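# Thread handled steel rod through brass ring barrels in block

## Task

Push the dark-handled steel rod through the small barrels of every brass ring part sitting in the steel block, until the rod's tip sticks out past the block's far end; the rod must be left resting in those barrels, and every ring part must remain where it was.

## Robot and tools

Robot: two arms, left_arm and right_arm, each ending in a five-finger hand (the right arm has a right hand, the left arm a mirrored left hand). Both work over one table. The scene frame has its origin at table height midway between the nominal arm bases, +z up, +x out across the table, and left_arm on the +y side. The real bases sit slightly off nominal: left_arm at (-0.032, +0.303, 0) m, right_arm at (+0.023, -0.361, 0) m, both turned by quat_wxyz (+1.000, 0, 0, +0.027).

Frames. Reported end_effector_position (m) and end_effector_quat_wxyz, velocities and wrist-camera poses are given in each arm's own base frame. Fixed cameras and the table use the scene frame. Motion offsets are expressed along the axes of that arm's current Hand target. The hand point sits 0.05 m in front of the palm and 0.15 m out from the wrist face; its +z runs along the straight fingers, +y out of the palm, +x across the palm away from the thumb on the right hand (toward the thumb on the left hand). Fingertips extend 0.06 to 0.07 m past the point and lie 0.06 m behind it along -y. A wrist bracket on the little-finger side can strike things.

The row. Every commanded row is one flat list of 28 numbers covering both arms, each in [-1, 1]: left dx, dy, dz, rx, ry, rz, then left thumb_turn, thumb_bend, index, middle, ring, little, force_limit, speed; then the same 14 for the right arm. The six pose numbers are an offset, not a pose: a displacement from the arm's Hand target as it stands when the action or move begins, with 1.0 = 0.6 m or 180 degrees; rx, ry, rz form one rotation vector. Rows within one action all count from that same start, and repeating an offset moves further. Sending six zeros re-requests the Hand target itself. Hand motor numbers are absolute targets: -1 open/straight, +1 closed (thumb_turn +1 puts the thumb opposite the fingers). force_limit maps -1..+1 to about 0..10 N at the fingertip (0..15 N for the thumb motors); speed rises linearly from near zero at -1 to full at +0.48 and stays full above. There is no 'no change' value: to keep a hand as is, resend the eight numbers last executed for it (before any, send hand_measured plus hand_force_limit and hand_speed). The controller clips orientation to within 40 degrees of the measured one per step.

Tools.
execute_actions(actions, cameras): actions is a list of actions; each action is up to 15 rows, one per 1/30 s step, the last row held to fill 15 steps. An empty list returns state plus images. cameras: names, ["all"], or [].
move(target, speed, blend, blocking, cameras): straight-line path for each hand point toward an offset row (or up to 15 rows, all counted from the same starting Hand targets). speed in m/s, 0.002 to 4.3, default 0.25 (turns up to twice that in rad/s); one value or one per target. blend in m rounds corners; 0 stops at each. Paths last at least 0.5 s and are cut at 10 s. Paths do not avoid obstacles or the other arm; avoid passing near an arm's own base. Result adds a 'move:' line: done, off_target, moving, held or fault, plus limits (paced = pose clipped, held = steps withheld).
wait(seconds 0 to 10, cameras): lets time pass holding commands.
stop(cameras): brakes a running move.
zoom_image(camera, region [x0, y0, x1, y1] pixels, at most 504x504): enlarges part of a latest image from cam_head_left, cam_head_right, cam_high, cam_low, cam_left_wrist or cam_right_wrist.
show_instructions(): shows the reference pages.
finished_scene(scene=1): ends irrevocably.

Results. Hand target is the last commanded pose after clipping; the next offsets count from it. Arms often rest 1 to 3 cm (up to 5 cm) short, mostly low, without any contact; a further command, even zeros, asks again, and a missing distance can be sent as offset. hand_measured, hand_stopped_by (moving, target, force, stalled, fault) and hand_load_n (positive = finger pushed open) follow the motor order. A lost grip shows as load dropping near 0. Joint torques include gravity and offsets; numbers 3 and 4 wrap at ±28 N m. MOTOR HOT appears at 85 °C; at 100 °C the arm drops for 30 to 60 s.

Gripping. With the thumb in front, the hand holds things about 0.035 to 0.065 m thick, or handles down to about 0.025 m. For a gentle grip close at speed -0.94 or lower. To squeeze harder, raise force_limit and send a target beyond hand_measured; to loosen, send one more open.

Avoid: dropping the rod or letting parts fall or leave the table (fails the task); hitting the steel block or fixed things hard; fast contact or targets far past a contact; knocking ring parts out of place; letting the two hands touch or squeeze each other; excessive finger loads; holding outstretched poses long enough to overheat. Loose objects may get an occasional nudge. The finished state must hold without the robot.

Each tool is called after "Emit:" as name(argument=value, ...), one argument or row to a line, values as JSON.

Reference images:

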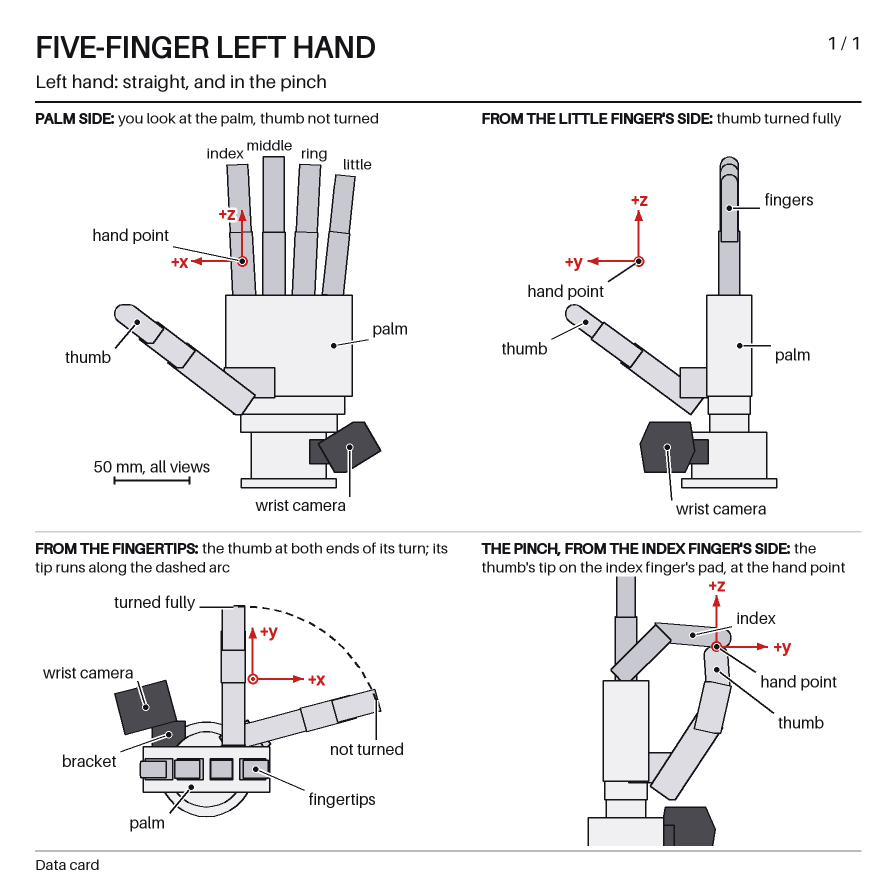

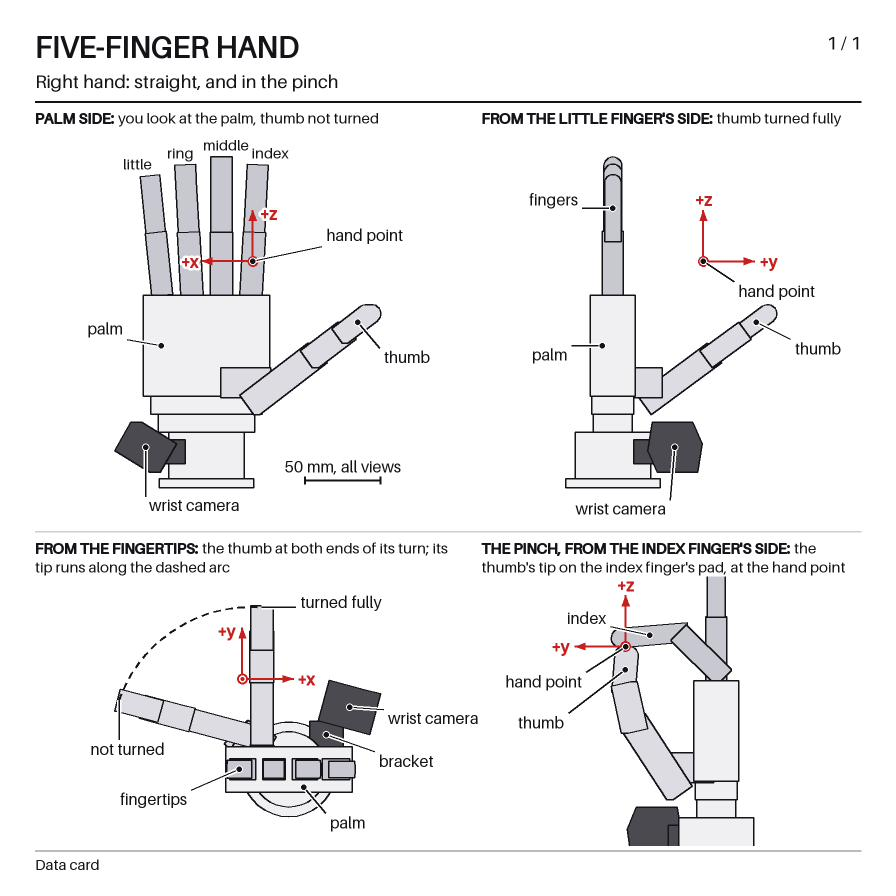

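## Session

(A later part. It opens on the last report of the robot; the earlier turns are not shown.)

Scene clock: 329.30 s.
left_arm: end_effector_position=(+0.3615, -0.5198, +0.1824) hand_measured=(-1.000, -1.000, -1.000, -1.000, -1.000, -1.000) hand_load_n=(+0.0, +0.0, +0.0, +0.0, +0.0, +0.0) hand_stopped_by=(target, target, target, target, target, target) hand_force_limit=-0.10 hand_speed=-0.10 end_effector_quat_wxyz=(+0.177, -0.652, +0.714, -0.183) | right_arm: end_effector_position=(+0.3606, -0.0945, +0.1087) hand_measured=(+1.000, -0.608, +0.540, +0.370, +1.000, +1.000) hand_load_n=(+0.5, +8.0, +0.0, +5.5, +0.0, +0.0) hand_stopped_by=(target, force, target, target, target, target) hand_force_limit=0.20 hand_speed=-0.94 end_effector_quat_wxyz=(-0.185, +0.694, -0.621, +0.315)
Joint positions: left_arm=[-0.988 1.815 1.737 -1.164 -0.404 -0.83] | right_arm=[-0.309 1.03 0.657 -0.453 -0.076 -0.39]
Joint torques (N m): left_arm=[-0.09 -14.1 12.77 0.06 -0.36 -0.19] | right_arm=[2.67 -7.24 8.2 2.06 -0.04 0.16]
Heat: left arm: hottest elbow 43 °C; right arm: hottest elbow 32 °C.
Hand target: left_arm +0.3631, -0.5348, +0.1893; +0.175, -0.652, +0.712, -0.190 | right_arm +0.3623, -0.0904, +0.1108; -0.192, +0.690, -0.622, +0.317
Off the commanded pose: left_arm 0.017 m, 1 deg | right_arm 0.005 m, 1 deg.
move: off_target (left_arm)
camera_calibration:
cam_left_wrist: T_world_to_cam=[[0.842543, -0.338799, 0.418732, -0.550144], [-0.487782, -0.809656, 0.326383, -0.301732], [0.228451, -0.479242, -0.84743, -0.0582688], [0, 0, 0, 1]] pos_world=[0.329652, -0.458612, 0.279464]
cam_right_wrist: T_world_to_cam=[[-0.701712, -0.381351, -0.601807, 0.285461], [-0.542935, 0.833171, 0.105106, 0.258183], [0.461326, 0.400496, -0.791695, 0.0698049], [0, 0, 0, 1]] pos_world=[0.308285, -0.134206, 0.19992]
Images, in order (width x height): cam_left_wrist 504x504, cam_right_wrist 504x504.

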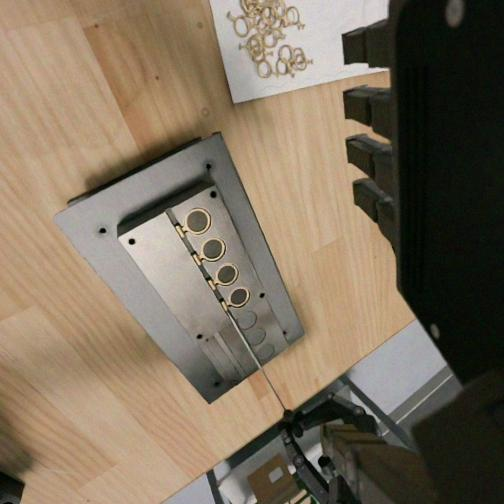

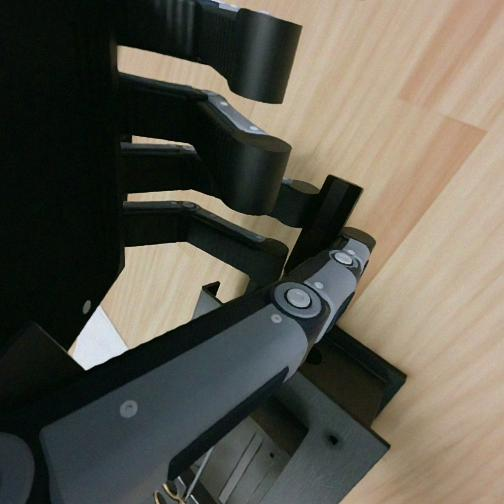

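Emit:
move(
  target=[0,0,0,0,0,0,-1,-1,-1,-1,-1,-1,-0.1,-0.1,-0.006488,-0.002372,0.00038,0.000697,-0.002307,-0.002542,1,-0.04,0.54,0.37,1,1,0.2,-0.94],
  speed=0.03,
  cameras=["cam_left_wrist","cam_right_wrist"],
)

Emit:
zoom_image(
  camera="cam_left_wrist",
  region=[222, 305, 247, 330],
)

Emit:
zoom_image(
  camera="cam_right_wrist",
  region=[176, 488, 192, 504],
)

Scene clock: 330.60 s.
left_arm: end_effector_position=(+0.3615, -0.5198, +0.1824) hand_measured=(-1.000, -1.000, -1.000, -1.000, -1.000, -1.000) hand_load_n=(+0.0, +0.0, +0.0, +0.0, +0.0, +0.0) hand_stopped_by=(target, target, target, target, target, target) hand_force_limit=-0.10 hand_speed=-0.10 end_effector_quat_wxyz=(+0.177, -0.652, +0.714, -0.183) | right_arm: end_effector_position=(+0.3611, -0.0925, +0.1087) hand_measured=(+1.000, -0.608, +0.540, +0.370, +1.000, +1.000) hand_load_n=(+0.5, +8.0, +0.0, +5.5, +0.0, +0.0) hand_stopped_by=(target, force, target, target, target, target) hand_force_limit=0.20 hand_speed=-0.94 end_effector_quat_wxyz=(-0.186, +0.695, -0.619, +0.314)
Joint positions: left_arm=[-0.988 1.815 1.737 -1.164 -0.404 -0.83] | right_arm=[-0.304 1.03 0.657 -0.453 -0.076 -0.389]
Joint torques (N m): left_arm=[-0.09 -14.15 12.75 0.05 -0.37 -0.19] | right_arm=[2.9 -7.24 8.17 2.1 -0.05 0.14]
Heat: left arm: hottest elbow 43 °C; right arm: hottest elbow 32 °C.
Hand target: left_arm +0.3631, -0.5348, +0.1893; +0.175, -0.652, +0.712, -0.190 | right_arm +0.3634, -0.0864, +0.1108; -0.193, +0.693, -0.619, +0.316
Off the commanded pose: left_arm 0.017 m, 1 deg | right_arm 0.007 m, 1 deg.
move: off_target (left_arm)
camera_calibration:
cam_left_wrist: T_world_to_cam=[[0.842543, -0.338799, 0.418732, -0.550144], [-0.487782, -0.809656, 0.326383, -0.301732], [0.228451, -0.479242, -0.84743, -0.0582688], [0, 0, 0, 1]] pos_world=[0.329652, -0.458612, 0.279464]
cam_right_wrist: T_world_to_cam=[[-0.699787, -0.384373, -0.602126, 0.285609], [-0.546916, 0.830519, 0.105453, 0.25796], [0.459544, 0.403107, -0.791406, 0.0695605], [0, 0, 0, 1]] pos_world=[0.308982, -0.132501, 0.199821]
Images, in order (width x height): cam_left_wrist 504x504, cam_right_wrist 504x504.

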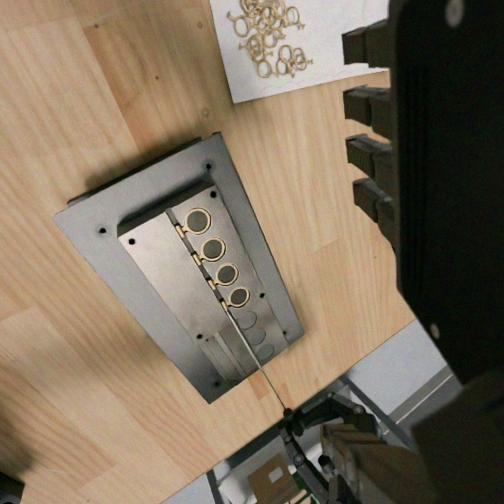

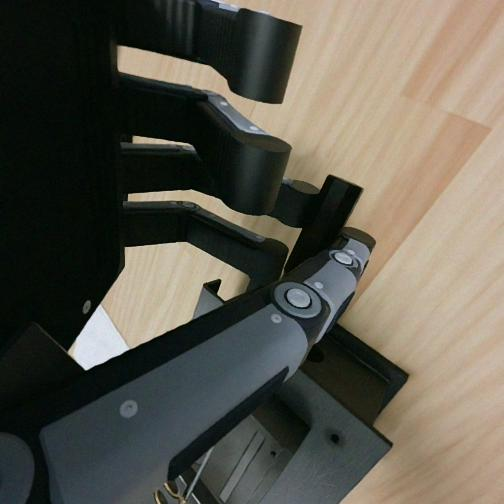

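Scaled by 20.160 from the camera's 504x504 image, which has a finer 720x720 frame.

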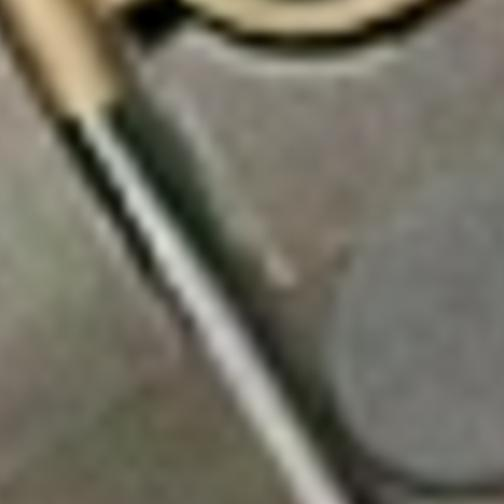

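Scaled by 31.500 from the camera's 504x504 image, which has a finer 720x720 frame.

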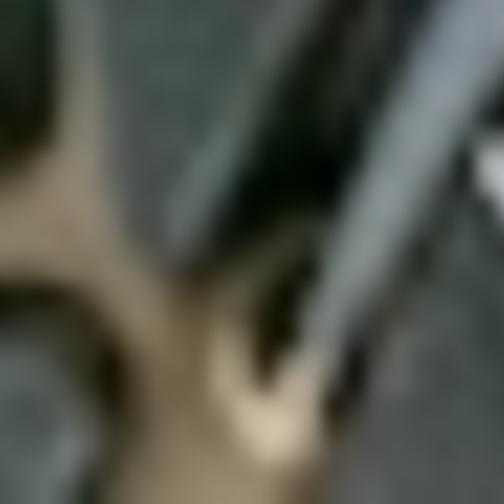

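Emit:
move(
  target=[0,0,0,0,0,0,-1,-1,-1,-1,-1,-1,-0.1,-0.1,-0.004866,-0.001779,0.000285,0.000523,-0.00173,-0.001907,1,-0.04,0.54,0.37,1,1,0.2,-0.94],
  speed=0.03,
  cameras=["cam_left_wrist","cam_right_wrist"],
)

Emit:
zoom_image(
  camera="cam_left_wrist",
  region=[222, 305, 247, 330],
)

Emit:
zoom_image(
  camera="cam_right_wrist",
  region=[176, 488, 192, 504],
)

Scene clock: 331.77 s.
left_arm: end_effector_position=(+0.3615, -0.5198, +0.1824) hand_measured=(-1.000, -1.000, -1.000, -1.000, -1.000, -1.000) hand_load_n=(-0.5, +0.0, +0.0, +0.0, +0.0, +0.0) hand_stopped_by=(target, target, target, target, target, target) hand_force_limit=-0.10 hand_speed=-0.10 end_effector_quat_wxyz=(+0.177, -0.652, +0.714, -0.183) | right_arm: end_effector_position=(+0.3618, -0.0896, +0.1087) hand_measured=(+1.000, -0.608, +0.540, +0.370, +1.000, +1.000) hand_load_n=(+0.5, +8.0, +0.0, +5.5, +0.0, +0.0) hand_stopped_by=(target, force, target, target, target, target) hand_force_limit=0.20 hand_speed=-0.94 end_effector_quat_wxyz=(-0.187, +0.697, -0.617, +0.313)
Joint positions: left_arm=[-0.988 1.815 1.737 -1.164 -0.404 -0.83] | right_arm=[-0.296 1.03 0.657 -0.453 -0.076 -0.389]
Joint torques (N m): left_arm=[-0.09 -14.15 12.77 0.06 -0.36 -0.19] | right_arm=[3.08 -7.24 8.14 2.09 -0.04 0.14]
Heat: left arm: hottest elbow 43 °C; right arm: hottest elbow 32 °C.
Hand target: left_arm +0.3631, -0.5348, +0.1893; +0.175, -0.652, +0.712, -0.190 | right_arm +0.3642, -0.0834, +0.1108; -0.195, +0.696, -0.616, +0.315
Off the commanded pose: left_arm 0.017 m, 1 deg | right_arm 0.007 m, 1 deg.
move: off_target (left_arm)
camera_calibration:
cam_left_wrist: T_world_to_cam=[[0.842543, -0.338799, 0.418732, -0.550144], [-0.487782, -0.809656, 0.326383, -0.301732], [0.228451, -0.479242, -0.84743, -0.0582688], [0, 0, 0, 1]] pos_world=[0.329652, -0.458612, 0.279464]
cam_right_wrist: T_world_to_cam=[[-0.696686, -0.389976, -0.60212, 0.285647], [-0.553581, 0.826087, 0.105491, 0.257959], [0.456264, 0.406816, -0.791406, 0.0695459], [0, 0, 0, 1]] pos_world=[0.310076, -0.129993, 0.199821]
Images, in order (width x height): cam_left_wrist 504x504, cam_right_wrist 504x504.

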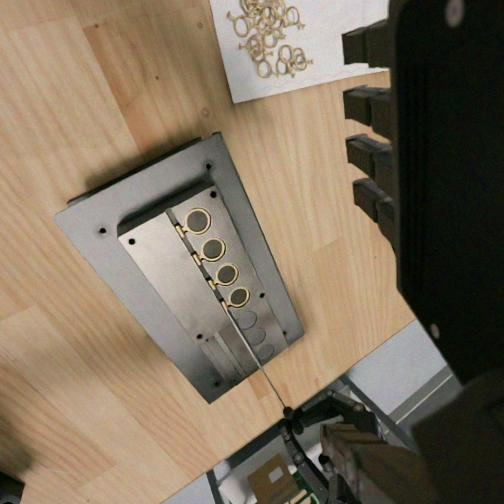

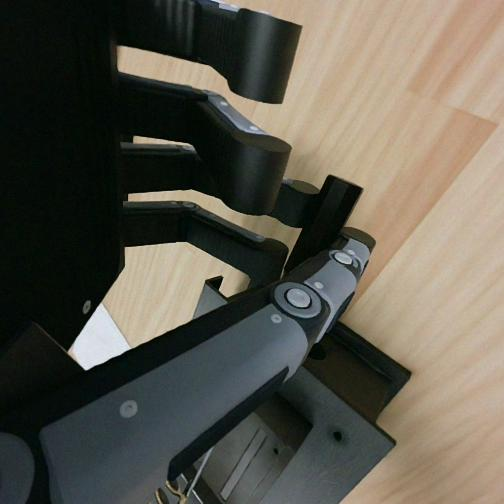

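Scaled by 20.160 from the camera's 504x504 image, which has a finer 720x720 frame.

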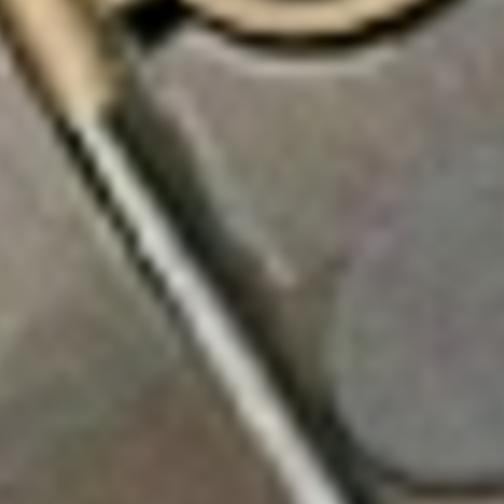

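Scaled by 31.500 from the camera's 504x504 image, which has a finer 720x720 frame.

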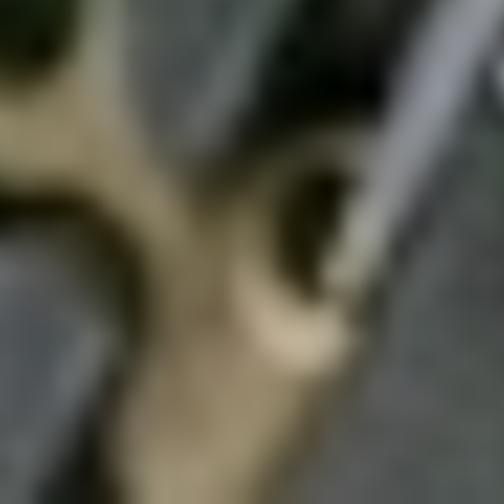

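Emit:
zoom_image(
  camera="cam_left_wrist",
  region=[268, 386, 298, 421],
)

Scaled by 14.400 from the camera's 504x504 image, which has a finer 720x720 frame.

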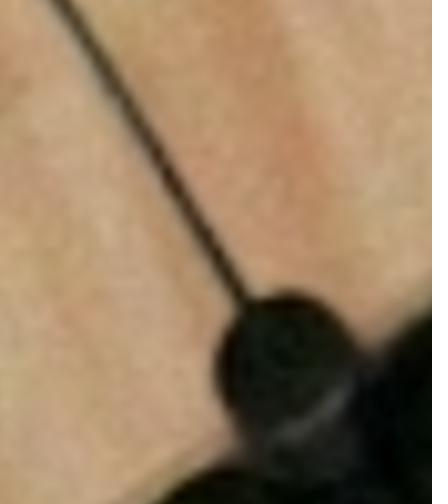

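Emit:
move(
  target=[0,0,0,0,0,0,-1,-1,-1,-1,-1,-1,-0.1,-0.1,-0.003048,0.000223,-0.001037,-0.001366,0.00344,0.000036,1,-0.04,0.54,0.37,1,1,0.2,-0.94],
  speed=0.03,
  cameras=["cam_left_wrist","cam_right_wrist"],
)

Emit:
zoom_image(
  camera="cam_left_wrist",
  region=[222, 305, 247, 330],
)

Emit:
zoom_image(
  camera="cam_right_wrist",
  region=[176, 488, 192, 504],
)

Emit:
zoom_image(
  camera="cam_left_wrist",
  region=[268, 386, 298, 421],
)

Scene clock: 333.87 s.
left_arm: end_effector_position=(+0.3615, -0.5198, +0.1824) hand_measured=(-1.000, -1.000, -1.000, -1.000, -1.000, -1.000) hand_load_n=(+0.0, +0.0, +0.0, +0.0, +0.0, +0.0) hand_stopped_by=(target, target, target, target, target, target) hand_force_limit=-0.10 hand_speed=-0.10 end_effector_quat_wxyz=(+0.177, -0.652, +0.714, -0.183) | right_arm: end_effector_position=(+0.3625, -0.0874, +0.1097) hand_measured=(+1.000, -0.608, +0.540, +0.370, +1.000, +1.000) hand_load_n=(+1.0, +8.0, +0.0, +5.5, +0.0, +0.5) hand_stopped_by=(target, force, target, target, target, target) hand_force_limit=0.20 hand_speed=-0.94 end_effector_quat_wxyz=(-0.185, +0.696, -0.617, +0.316)
Joint positions: left_arm=[-0.988 1.815 1.737 -1.164 -0.404 -0.83] | right_arm=[-0.283 1.026 0.657 -0.453 -0.059 -0.38]
Joint torques (N m): left_arm=[-0.15 -14.1 12.75 0.06 -0.36 -0.19] | right_arm=[3.25 -7.41 8.08 1.99 0.15 0.16]
Heat: left arm: hottest elbow 43 °C; right arm: hottest elbow 32 °C.
Hand target: left_arm +0.3631, -0.5348, +0.1893; +0.175, -0.652, +0.712, -0.190 | right_arm +0.3636, -0.0816, +0.1109; -0.190, +0.694, -0.617, +0.318
Off the commanded pose: left_arm 0.017 m, 1 deg | right_arm 0.006 m, 1 deg.
move: off_target (left_arm)
camera_calibration:
cam_left_wrist: T_world_to_cam=[[0.842543, -0.338799, 0.418732, -0.550144], [-0.487782, -0.809656, 0.326383, -0.301732], [0.228451, -0.479242, -0.84743, -0.0582688], [0, 0, 0, 1]] pos_world=[0.329652, -0.458612, 0.279464]
cam_right_wrist: T_world_to_cam=[[-0.697982, -0.390677, -0.600161, 0.287832], [-0.549717, 0.829415, 0.0994051, 0.255944], [0.458947, 0.399302, -0.793679, 0.0678022], [0, 0, 0, 1]] pos_world=[0.310481, -0.126908, 0.201117]
Images, in order (width x height): cam_left_wrist 504x504, cam_right_wrist 504x504.

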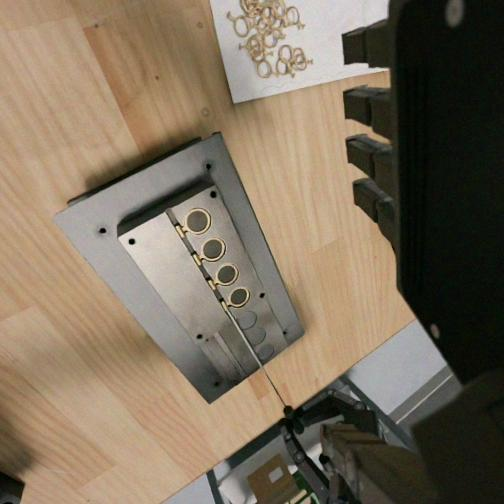

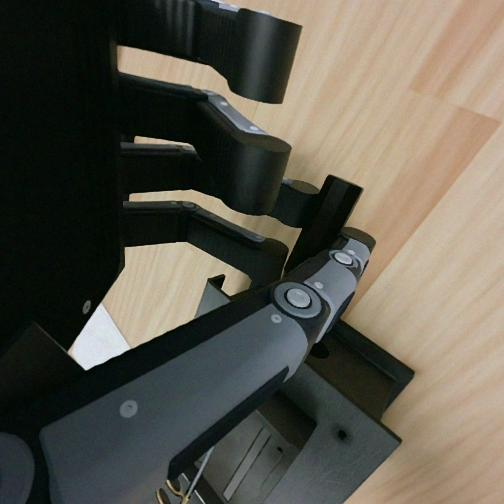

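Scaled by 20.160 from the camera's 504x504 image, which has a finer 720x720 frame.

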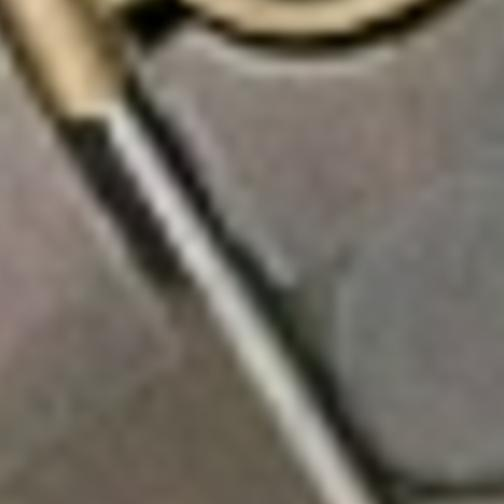

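Scaled by 31.500 from the camera's 504x504 image, which has a finer 720x720 frame.

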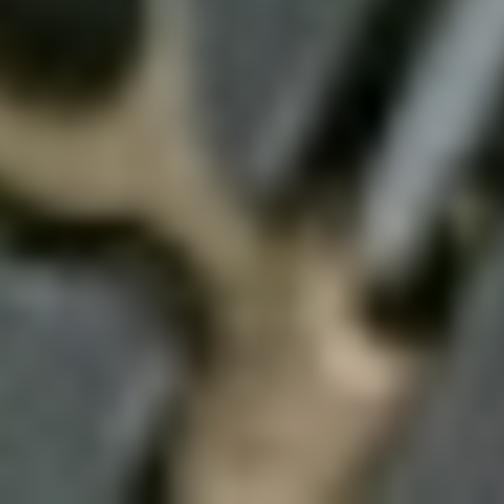

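Scaled by 14.400 from the camera's 504x504 image, which has a finer 720x720 frame.

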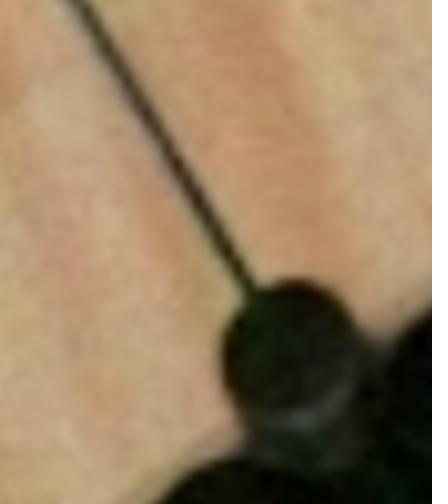

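Emit:
zoom_image(
  camera="cam_right_wrist",
  region=[182, 490, 194, 502],
)

Scaled by 42.000 from the camera's 504x504 image, which has a finer 720x720 frame.

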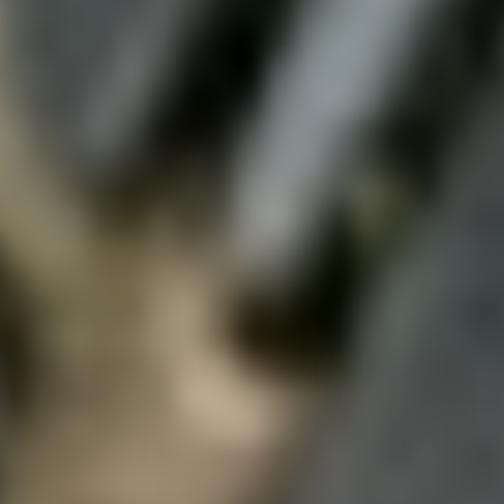

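Emit:
move(
  target=[0,0,0,0,0,0,-1,-1,-1,-1,-1,-1,-0.1,-0.1,-0.007135,0.00262,-0.000967,0,0,0,1,-0.04,0.54,0.37,1,1,0.2,-0.94],
  speed=0.03,
  cameras=["cam_left_wrist","cam_right_wrist"],
)

Emit:
zoom_image(
  camera="cam_left_wrist",
  region=[222, 305, 247, 330],
)

Emit:
zoom_image(
  camera="cam_right_wrist",
  region=[182, 488, 198, 504],
)

Emit:
zoom_image(
  camera="cam_left_wrist",
  region=[268, 386, 298, 421],
)

Scene clock: 336.23 s.
left_arm: end_effector_position=(+0.3615, -0.5198, +0.1824) hand_measured=(-1.000, -1.000, -1.000, -1.000, -1.000, -1.000) hand_load_n=(+0.0, +0.0, +0.0, +0.0, +0.0, +0.0) hand_stopped_by=(target, target, target, target, target, target) hand_force_limit=-0.10 hand_speed=-0.10 end_effector_quat_wxyz=(+0.177, -0.652, +0.714, -0.183) | right_arm: end_effector_position=(+0.3598, -0.0831, +0.1072) hand_measured=(+1.000, -0.608, +0.540, +0.370, +1.000, +1.000) hand_load_n=(+1.5, +7.5, +0.0, +5.5, +0.0, +0.0) hand_stopped_by=(target, force, target, target, target, target) hand_force_limit=0.20 hand_speed=-0.94 end_effector_quat_wxyz=(-0.184, +0.697, -0.618, +0.315)
Joint positions: left_arm=[-0.988 1.815 1.737 -1.164 -0.404 -0.83] | right_arm=[-0.271 1.019 0.646 -0.453 -0.05 -0.371]
Joint torques (N m): left_arm=[-0.09 -14.1 12.78 0.06 -0.36 -0.19] | right_arm=[2.96 -7.12 8.14 2.18 0.15 0.14]
Heat: left arm: hottest elbow 43 °C; right arm: hottest elbow 32 °C.
Hand target: left_arm +0.3631, -0.5348, +0.1893; +0.175, -0.652, +0.712, -0.190 | right_arm +0.3619, -0.0776, +0.1094; -0.190, +0.694, -0.617, +0.318
Off the commanded pose: left_arm 0.017 m, 1 deg | right_arm 0.006 m, 1 deg.
move: off_target (left_arm)
camera_calibration:
cam_left_wrist: T_world_to_cam=[[0.842543, -0.338799, 0.418732, -0.550144], [-0.487782, -0.809656, 0.326383, -0.301732], [0.228451, -0.479242, -0.84743, -0.0582688], [0, 0, 0, 1]] pos_world=[0.329652, -0.458612, 0.279464]
cam_right_wrist: T_world_to_cam=[[-0.700327, -0.389296, -0.598324, 0.28681], [-0.548647, 0.829773, 0.102294, 0.250462], [0.45665, 0.399908, -0.794698, 0.0663517], [0, 0, 0, 1]] pos_world=[0.307977, -0.122707, 0.198714]
Images, in order (width x height): cam_left_wrist 504x504, cam_right_wrist 504x504.

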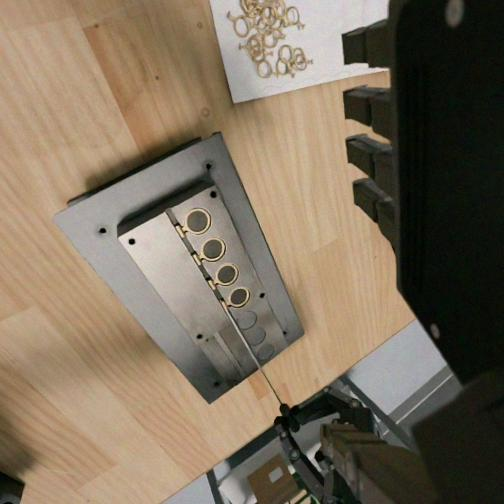

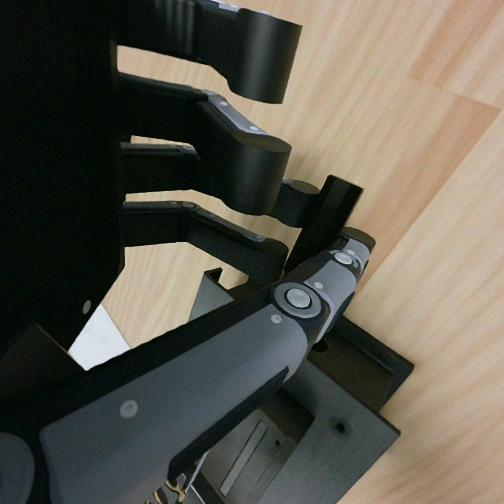

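Scaled by 20.160 from the camera's 504x504 image, which has a finer 720x720 frame.

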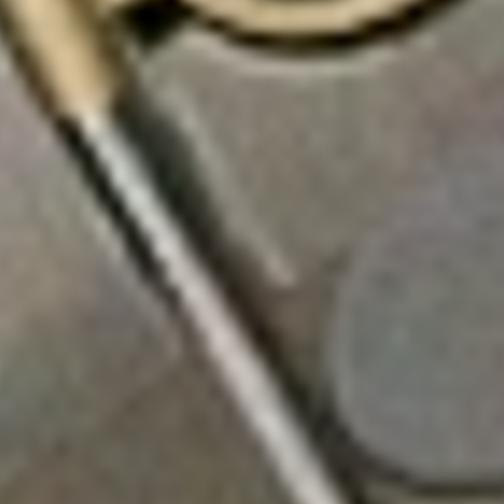

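Scaled by 31.500 from the camera's 504x504 image, which has a finer 720x720 frame.

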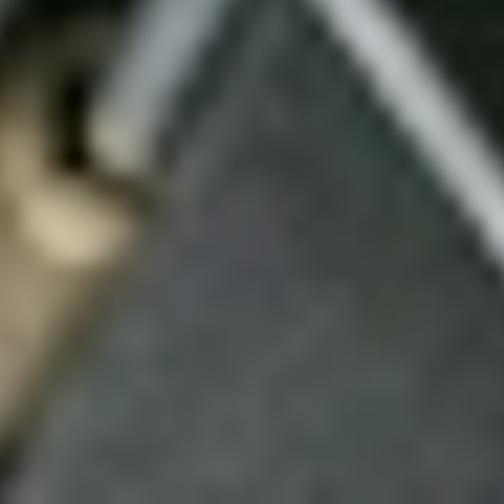

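Scaled by 14.400 from the camera's 504x504 image, which has a finer 720x720 frame.

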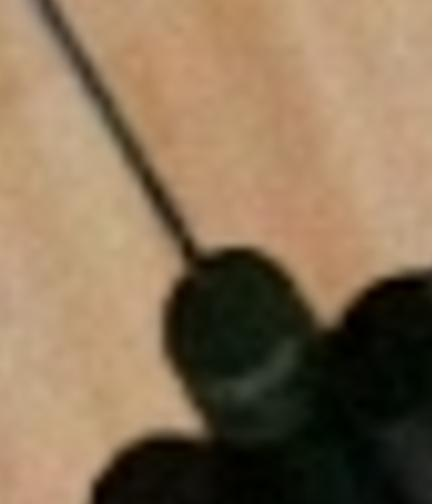

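Emit:
move(
  target=[0,0,0,0,0,0,-1,-1,-1,-1,-1,-1,-0.1,-0.1,-0.0065,-0.0004,-0.0015,0,0,0,1,-0.04,0.54,0.37,1,1,0.2,-0.94],
  speed=0.03,
  cameras=["cam_left_wrist","cam_right_wrist","cam_high"],
)

Scene clock: 338.30 s.
left_arm: end_effector_position=(+0.3615, -0.5198, +0.1824) hand_measured=(-1.000, -1.000, -1.000, -1.000, -1.000, -1.000) hand_load_n=(+0.0, +0.0, +0.0, +0.0, -0.5, +0.0) hand_stopped_by=(target, target, target, target, target, target) hand_force_limit=-0.10 hand_speed=-0.10 end_effector_quat_wxyz=(+0.177, -0.652, +0.714, -0.183) | right_arm: end_effector_position=(+0.3595, -0.0792, +0.1073) hand_measured=(+1.000, -0.608, +0.540, +0.370, +1.000, +1.000) hand_load_n=(+1.5, +7.5, +0.0, +5.5, +0.0, +0.0) hand_stopped_by=(target, force, target, target, target, target) hand_force_limit=0.20 hand_speed=-0.94 end_effector_quat_wxyz=(-0.184, +0.696, -0.618, +0.315)
Joint positions: left_arm=[-0.988 1.815 1.737 -1.164 -0.404 -0.83] | right_arm=[-0.258 1.013 0.643 -0.453 -0.041 -0.361]
Joint torques (N m): left_arm=[-0.03 -14.15 12.75 0.06 -0.36 -0.18] | right_arm=[3.19 -7 8.14 2.02 0.18 0.13]
Heat: left arm: hottest elbow 43 °C; right arm: hottest elbow 32 °C.
Hand target: left_arm +0.3631, -0.5348, +0.1893; +0.175, -0.652, +0.712, -0.190 | right_arm +0.3613, -0.0736, +0.1094; -0.190, +0.694, -0.617, +0.318
Off the commanded pose: left_arm 0.017 m, 1 deg | right_arm 0.006 m, 1 deg.
move: off_target (left_arm)
camera_calibration:
cam_left_wrist: T_world_to_cam=[[0.842543, -0.338799, 0.418732, -0.550144], [-0.487782, -0.809656, 0.326383, -0.301732], [0.228451, -0.479242, -0.84743, -0.0582688], [0, 0, 0, 1]] pos_world=[0.329652, -0.458612, 0.279464]
cam_right_wrist: T_world_to_cam=[[-0.699664, -0.38919, -0.599167, 0.288087], [-0.548407, 0.830063, 0.101222, 0.247172], [0.457952, 0.399409, -0.794199, 0.0644956], [0, 0, 0, 1]] pos_world=[0.307579, -0.118808, 0.198816]
Images, in order (width x height): cam_high 504x504, cam_left_wrist 504x504, cam_right_wrist 504x504.

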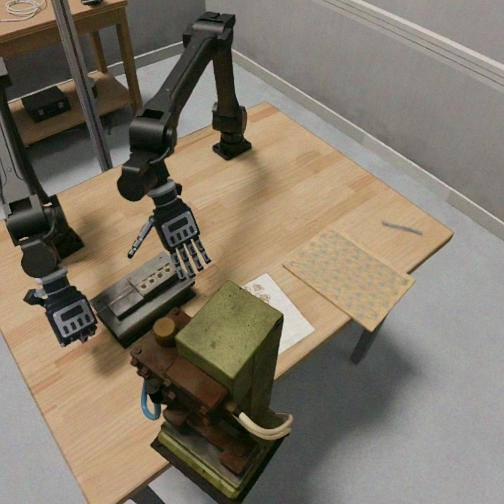

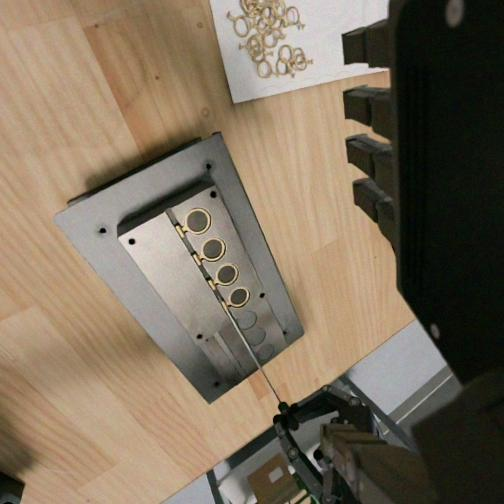

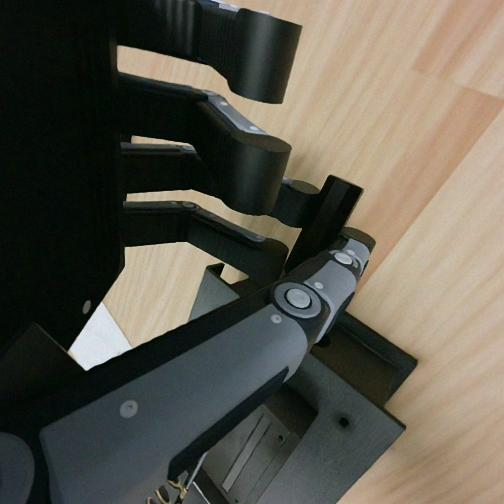

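Emit:
zoom_image(
  camera="cam_left_wrist",
  region=[205, 280, 255, 330],
)

Emit:
zoom_image(
  camera="cam_left_wrist",
  region=[268, 386, 298, 421],
)

Emit:
zoom_image(
  camera="cam_right_wrist",
  region=[160, 450, 214, 504],
)

Scaled by 10.080 from the camera's 504x504 image, which has a finer 720x720 frame.

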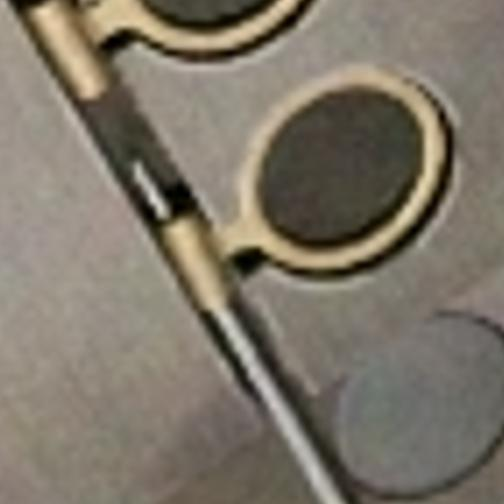

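Scaled by 14.400 from the camera's 504x504 image, which has a finer 720x720 frame.

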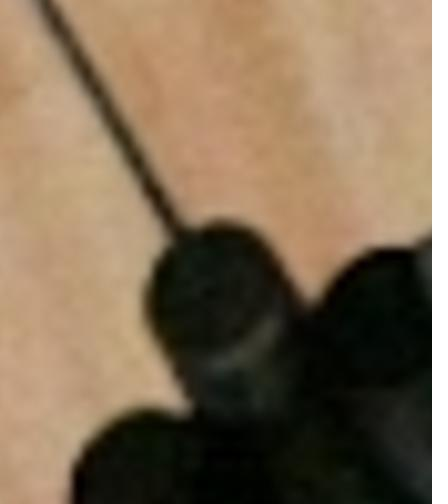

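Scaled by 9.333 from the camera's 504x504 image, which has a finer 720x720 frame.

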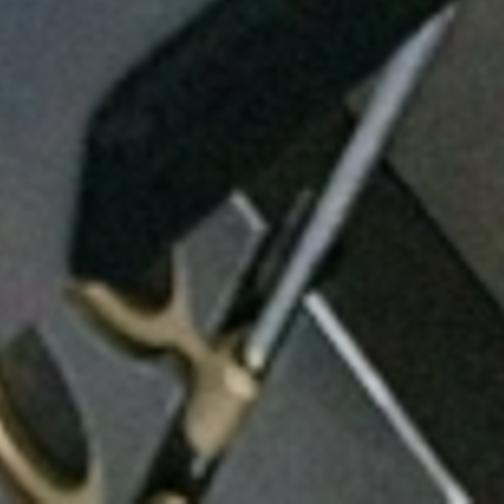

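Emit:
zoom_image(
  camera="cam_left_wrist",
  region=[208, 286, 233, 311],
)

Emit:
zoom_image(
  camera="cam_right_wrist",
  region=[174, 478, 200, 504],
)

Scaled by 20.160 from the camera's 504x504 image, which has a finer 720x720 frame.

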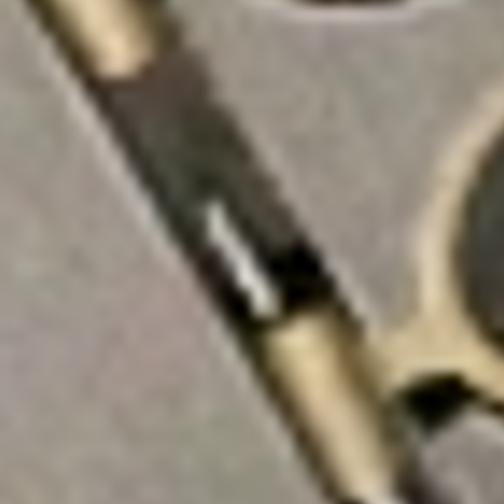

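Scaled by 19.385 from the camera's 504x504 image, which has a finer 720x720 frame.

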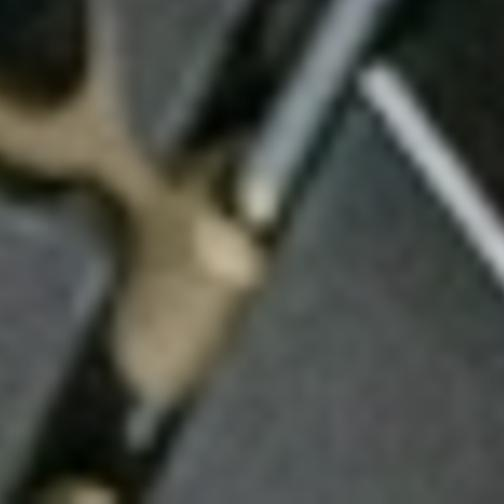

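Emit:
move(
  target=[0,0,0,0,0,0,-1,-1,-1,-1,-1,-1,-0.1,-0.1,-0.00815,-0.0012,-0.0013,0,0,0,1,-0.04,0.54,0.37,1,1,0.2,-0.94],
  speed=0.03,
  cameras=["cam_left_wrist","cam_right_wrist"],
)

Emit:
zoom_image(
  camera="cam_left_wrist",
  region=[203, 276, 233, 306],
)

Emit:
zoom_image(
  camera="cam_left_wrist",
  region=[268, 386, 298, 421],
)

Emit:
zoom_image(
  camera="cam_right_wrist",
  region=[168, 468, 204, 504],
)

Scene clock: 341.33 s.
left_arm: end_effector_position=(+0.3615, -0.5198, +0.1824) hand_measured=(-1.000, -1.000, -1.000, -1.000, -1.000, -1.000) hand_load_n=(+0.0, +0.0, +0.0, +0.0, +0.0, +0.0) hand_stopped_by=(target, target, target, target, target, target) hand_force_limit=-0.10 hand_speed=-0.10 end_effector_quat_wxyz=(+0.177, -0.652, +0.714, -0.183) | right_arm: end_effector_position=(+0.3607, -0.0745, +0.1087) hand_measured=(+1.000, -0.608, +0.540, +0.370, +1.000, +1.000) hand_load_n=(+1.0, +7.5, +0.5, +5.5, +0.0, +0.0) hand_stopped_by=(target, force, target, target, target, target) hand_force_limit=0.20 hand_speed=-0.94 end_effector_quat_wxyz=(-0.185, +0.696, -0.617, +0.317)
Joint positions: left_arm=[-0.988 1.815 1.737 -1.164 -0.404 -0.83] | right_arm=[-0.241 1.009 0.643 -0.453 -0.03 -0.349]
Joint torques (N m): left_arm=[-0.09 -14.04 12.77 0.06 -0.37 -0.19] | right_arm=[3.25 -7 8.03 2 0.16 0.1]
Heat: left arm: hottest elbow 43 °C; right arm: hottest elbow 32 °C.
Hand target: left_arm +0.3631, -0.5348, +0.1893; +0.175, -0.652, +0.712, -0.190 | right_arm +0.3612, -0.0686, +0.1095; -0.190, +0.694, -0.617, +0.318
Off the commanded pose: left_arm 0.017 m, 1 deg | right_arm 0.006 m, 1 deg.
move: off_target (left_arm)
camera_calibration:
cam_left_wrist: T_world_to_cam=[[0.842543, -0.338799, 0.418732, -0.550144], [-0.487782, -0.809656, 0.326383, -0.301732], [0.228451, -0.479242, -0.84743, -0.0582688], [0, 0, 0, 1]] pos_world=[0.329652, -0.458612, 0.279464]
cam_right_wrist: T_world_to_cam=[[-0.697144, -0.390801, -0.601054, 0.290724], [-0.549612, 0.829647, 0.0980472, 0.244522], [0.460345, 0.398699, -0.793172, 0.0620949], [0, 0, 0, 1]] pos_world=[0.308483, -0.114009, 0.200018]
Images, in order (width x height): cam_left_wrist 504x504, cam_right_wrist 504x504.

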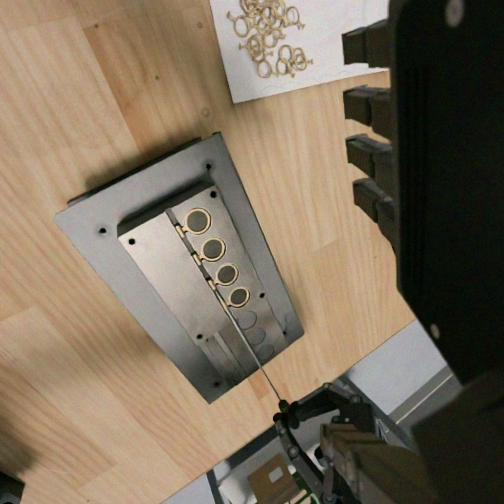

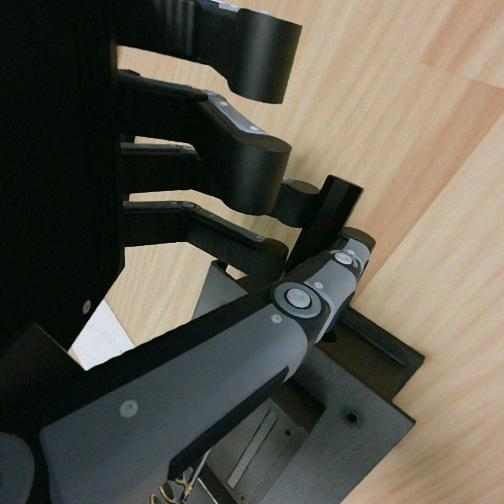

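Scaled by 16.800 from the camera's 504x504 image, which has a finer 720x720 frame.

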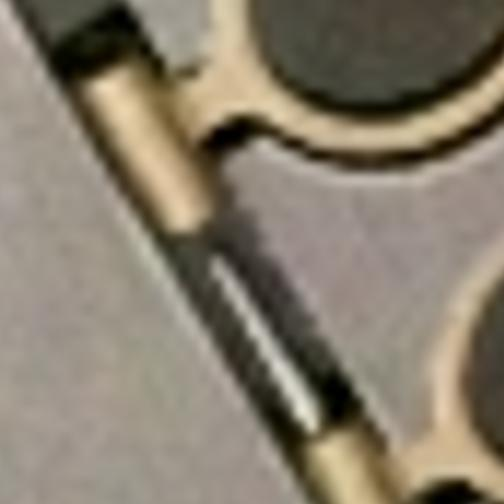

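Scaled by 14.400 from the camera's 504x504 image, which has a finer 720x720 frame.

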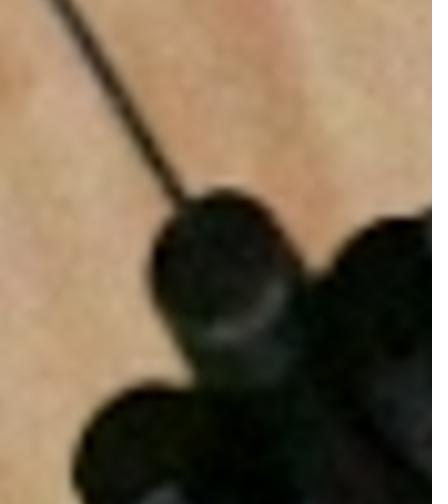

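Scaled by 14.000 from the camera's 504x504 image, which has a finer 720x720 frame.

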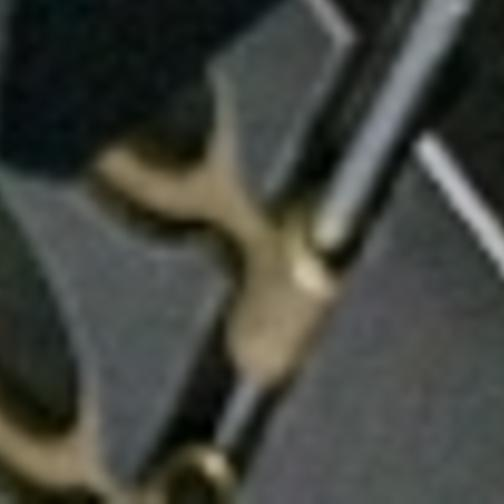

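Emit:
zoom_image(
  camera="cam_left_wrist",
  region=[204, 282, 224, 302],
)

Emit:
zoom_image(
  camera="cam_right_wrist",
  region=[176, 492, 188, 504],
)

Scaled by 25.200 from the camera's 504x504 image, which has a finer 720x720 frame.

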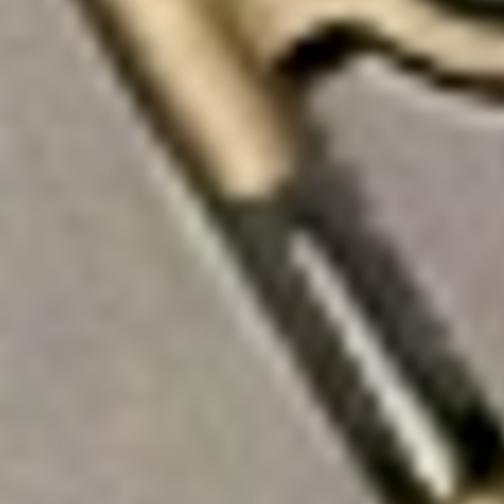

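Scaled by 42.000 from the camera's 504x504 image, which has a finer 720x720 frame.

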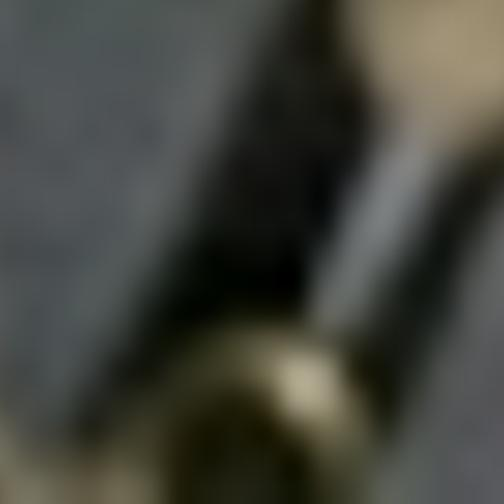

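Emit:
move(
  target=[0,0,0,0,0,0,-1,-1,-1,-1,-1,-1,-0.1,-0.1,-0.00755,0.0003,-0.0013,0,0,0,1,-0.04,0.54,0.37,1,1,0.2,-0.94],
  speed=0.03,
  cameras=["cam_left_wrist","cam_right_wrist"],
)

Emit:
zoom_image(
  camera="cam_left_wrist",
  region=[204, 282, 224, 302],
)

Emit:
zoom_image(
  camera="cam_left_wrist",
  region=[268, 386, 298, 421],
)

Emit:
zoom_image(
  camera="cam_right_wrist",
  region=[178, 488, 194, 504],
)

Scene clock: 344.43 s.
left_arm: end_effector_position=(+0.3615, -0.5198, +0.1824) hand_measured=(-1.000, -1.000, -1.000, -1.000, -1.000, -1.000) hand_load_n=(+0.0, +0.0, +0.0, -0.5, +0.0, +0.0) hand_stopped_by=(target, target, target, target, target, target) hand_force_limit=-0.10 hand_speed=-0.10 end_effector_quat_wxyz=(+0.177, -0.652, +0.714, -0.183) | right_arm: end_effector_position=(+0.3594, -0.0698, +0.1074) hand_measured=(+1.000, -0.608, +0.540, +0.370, +1.000, +1.000) hand_load_n=(+1.5, +7.5, +0.0, +5.5, +0.0, +0.0) hand_stopped_by=(target, force, target, target, target, target) hand_force_limit=0.20 hand_speed=-0.94 end_effector_quat_wxyz=(-0.185, +0.696, -0.617, +0.316)
Joint positions: left_arm=[-0.988 1.815 1.737 -1.164 -0.404 -0.83] | right_arm=[-0.226 1.004 0.636 -0.453 -0.02 -0.338]
Joint torques (N m): left_arm=[-0.09 -14.15 12.77 0.06 -0.36 -0.19] | right_arm=[3.08 -6.83 8.16 1.96 0.19 0.13]
Heat: left arm: hottest elbow 43 °C; right arm: hottest elbow 31 °C.
Hand target: left_arm +0.3631, -0.5348, +0.1893; +0.175, -0.652, +0.712, -0.190 | right_arm +0.3604, -0.0641, +0.1090; -0.190, +0.694, -0.617, +0.318
Off the commanded pose: left_arm 0.017 m, 1 deg | right_arm 0.006 m, 1 deg.
move: off_target (left_arm)
camera_calibration:
cam_left_wrist: T_world_to_cam=[[0.842543, -0.338799, 0.418732, -0.550144], [-0.487782, -0.809656, 0.326383, -0.301732], [0.228451, -0.479242, -0.84743, -0.0582688], [0, 0, 0, 1]] pos_world=[0.329652, -0.458612, 0.279464]
cam_right_wrist: T_world_to_cam=[[-0.698209, -0.390059, -0.600298, 0.2912], [-0.549008, 0.829897, 0.0993067, 0.239681], [0.45945, 0.398905, -0.793587, 0.0601223], [0, 0, 0, 1]] pos_world=[0.307282, -0.109309, 0.198717]
Images, in order (width x height): cam_left_wrist 504x504, cam_right_wrist 504x504.

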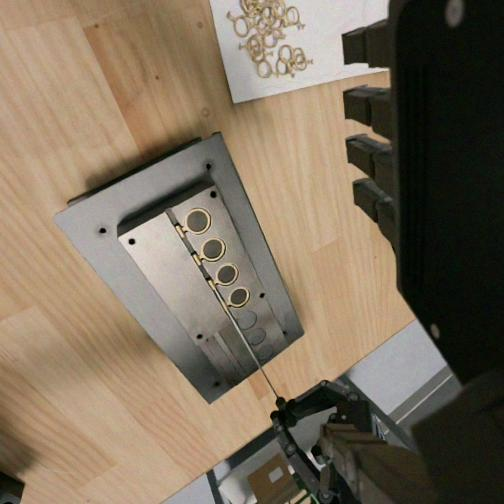

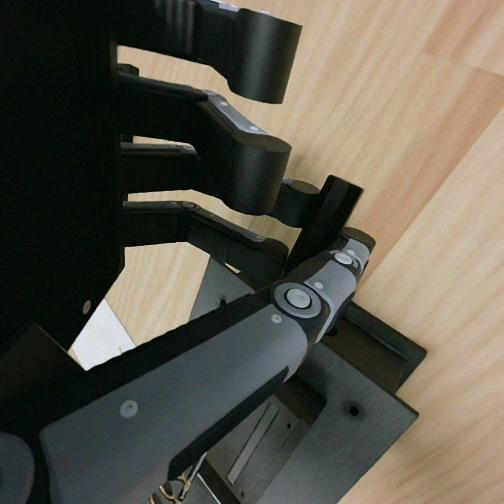

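Scaled by 25.200 from the camera's 504x504 image, which has a finer 720x720 frame.

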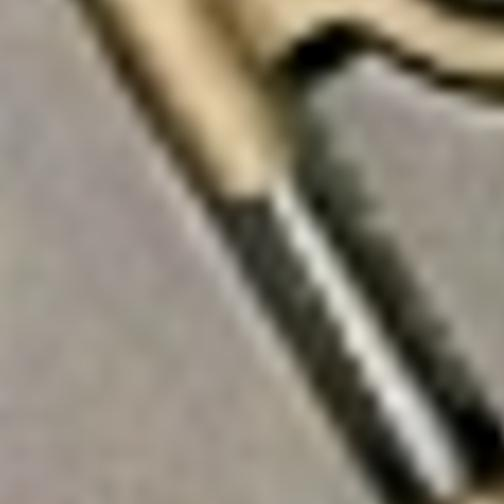

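Scaled by 14.400 from the camera's 504x504 image, which has a finer 720x720 frame.

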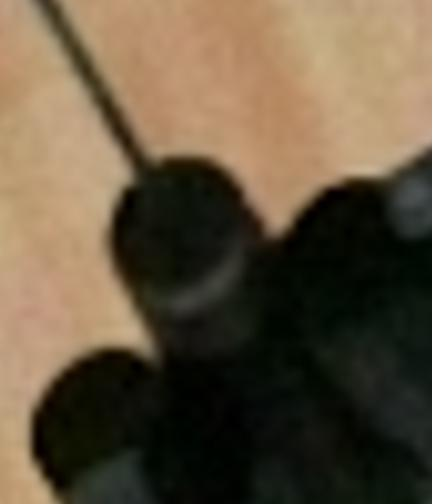

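Scaled by 31.500 from the camera's 504x504 image, which has a finer 720x720 frame.

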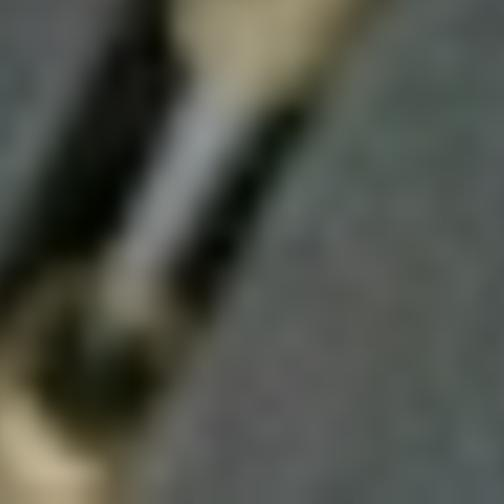

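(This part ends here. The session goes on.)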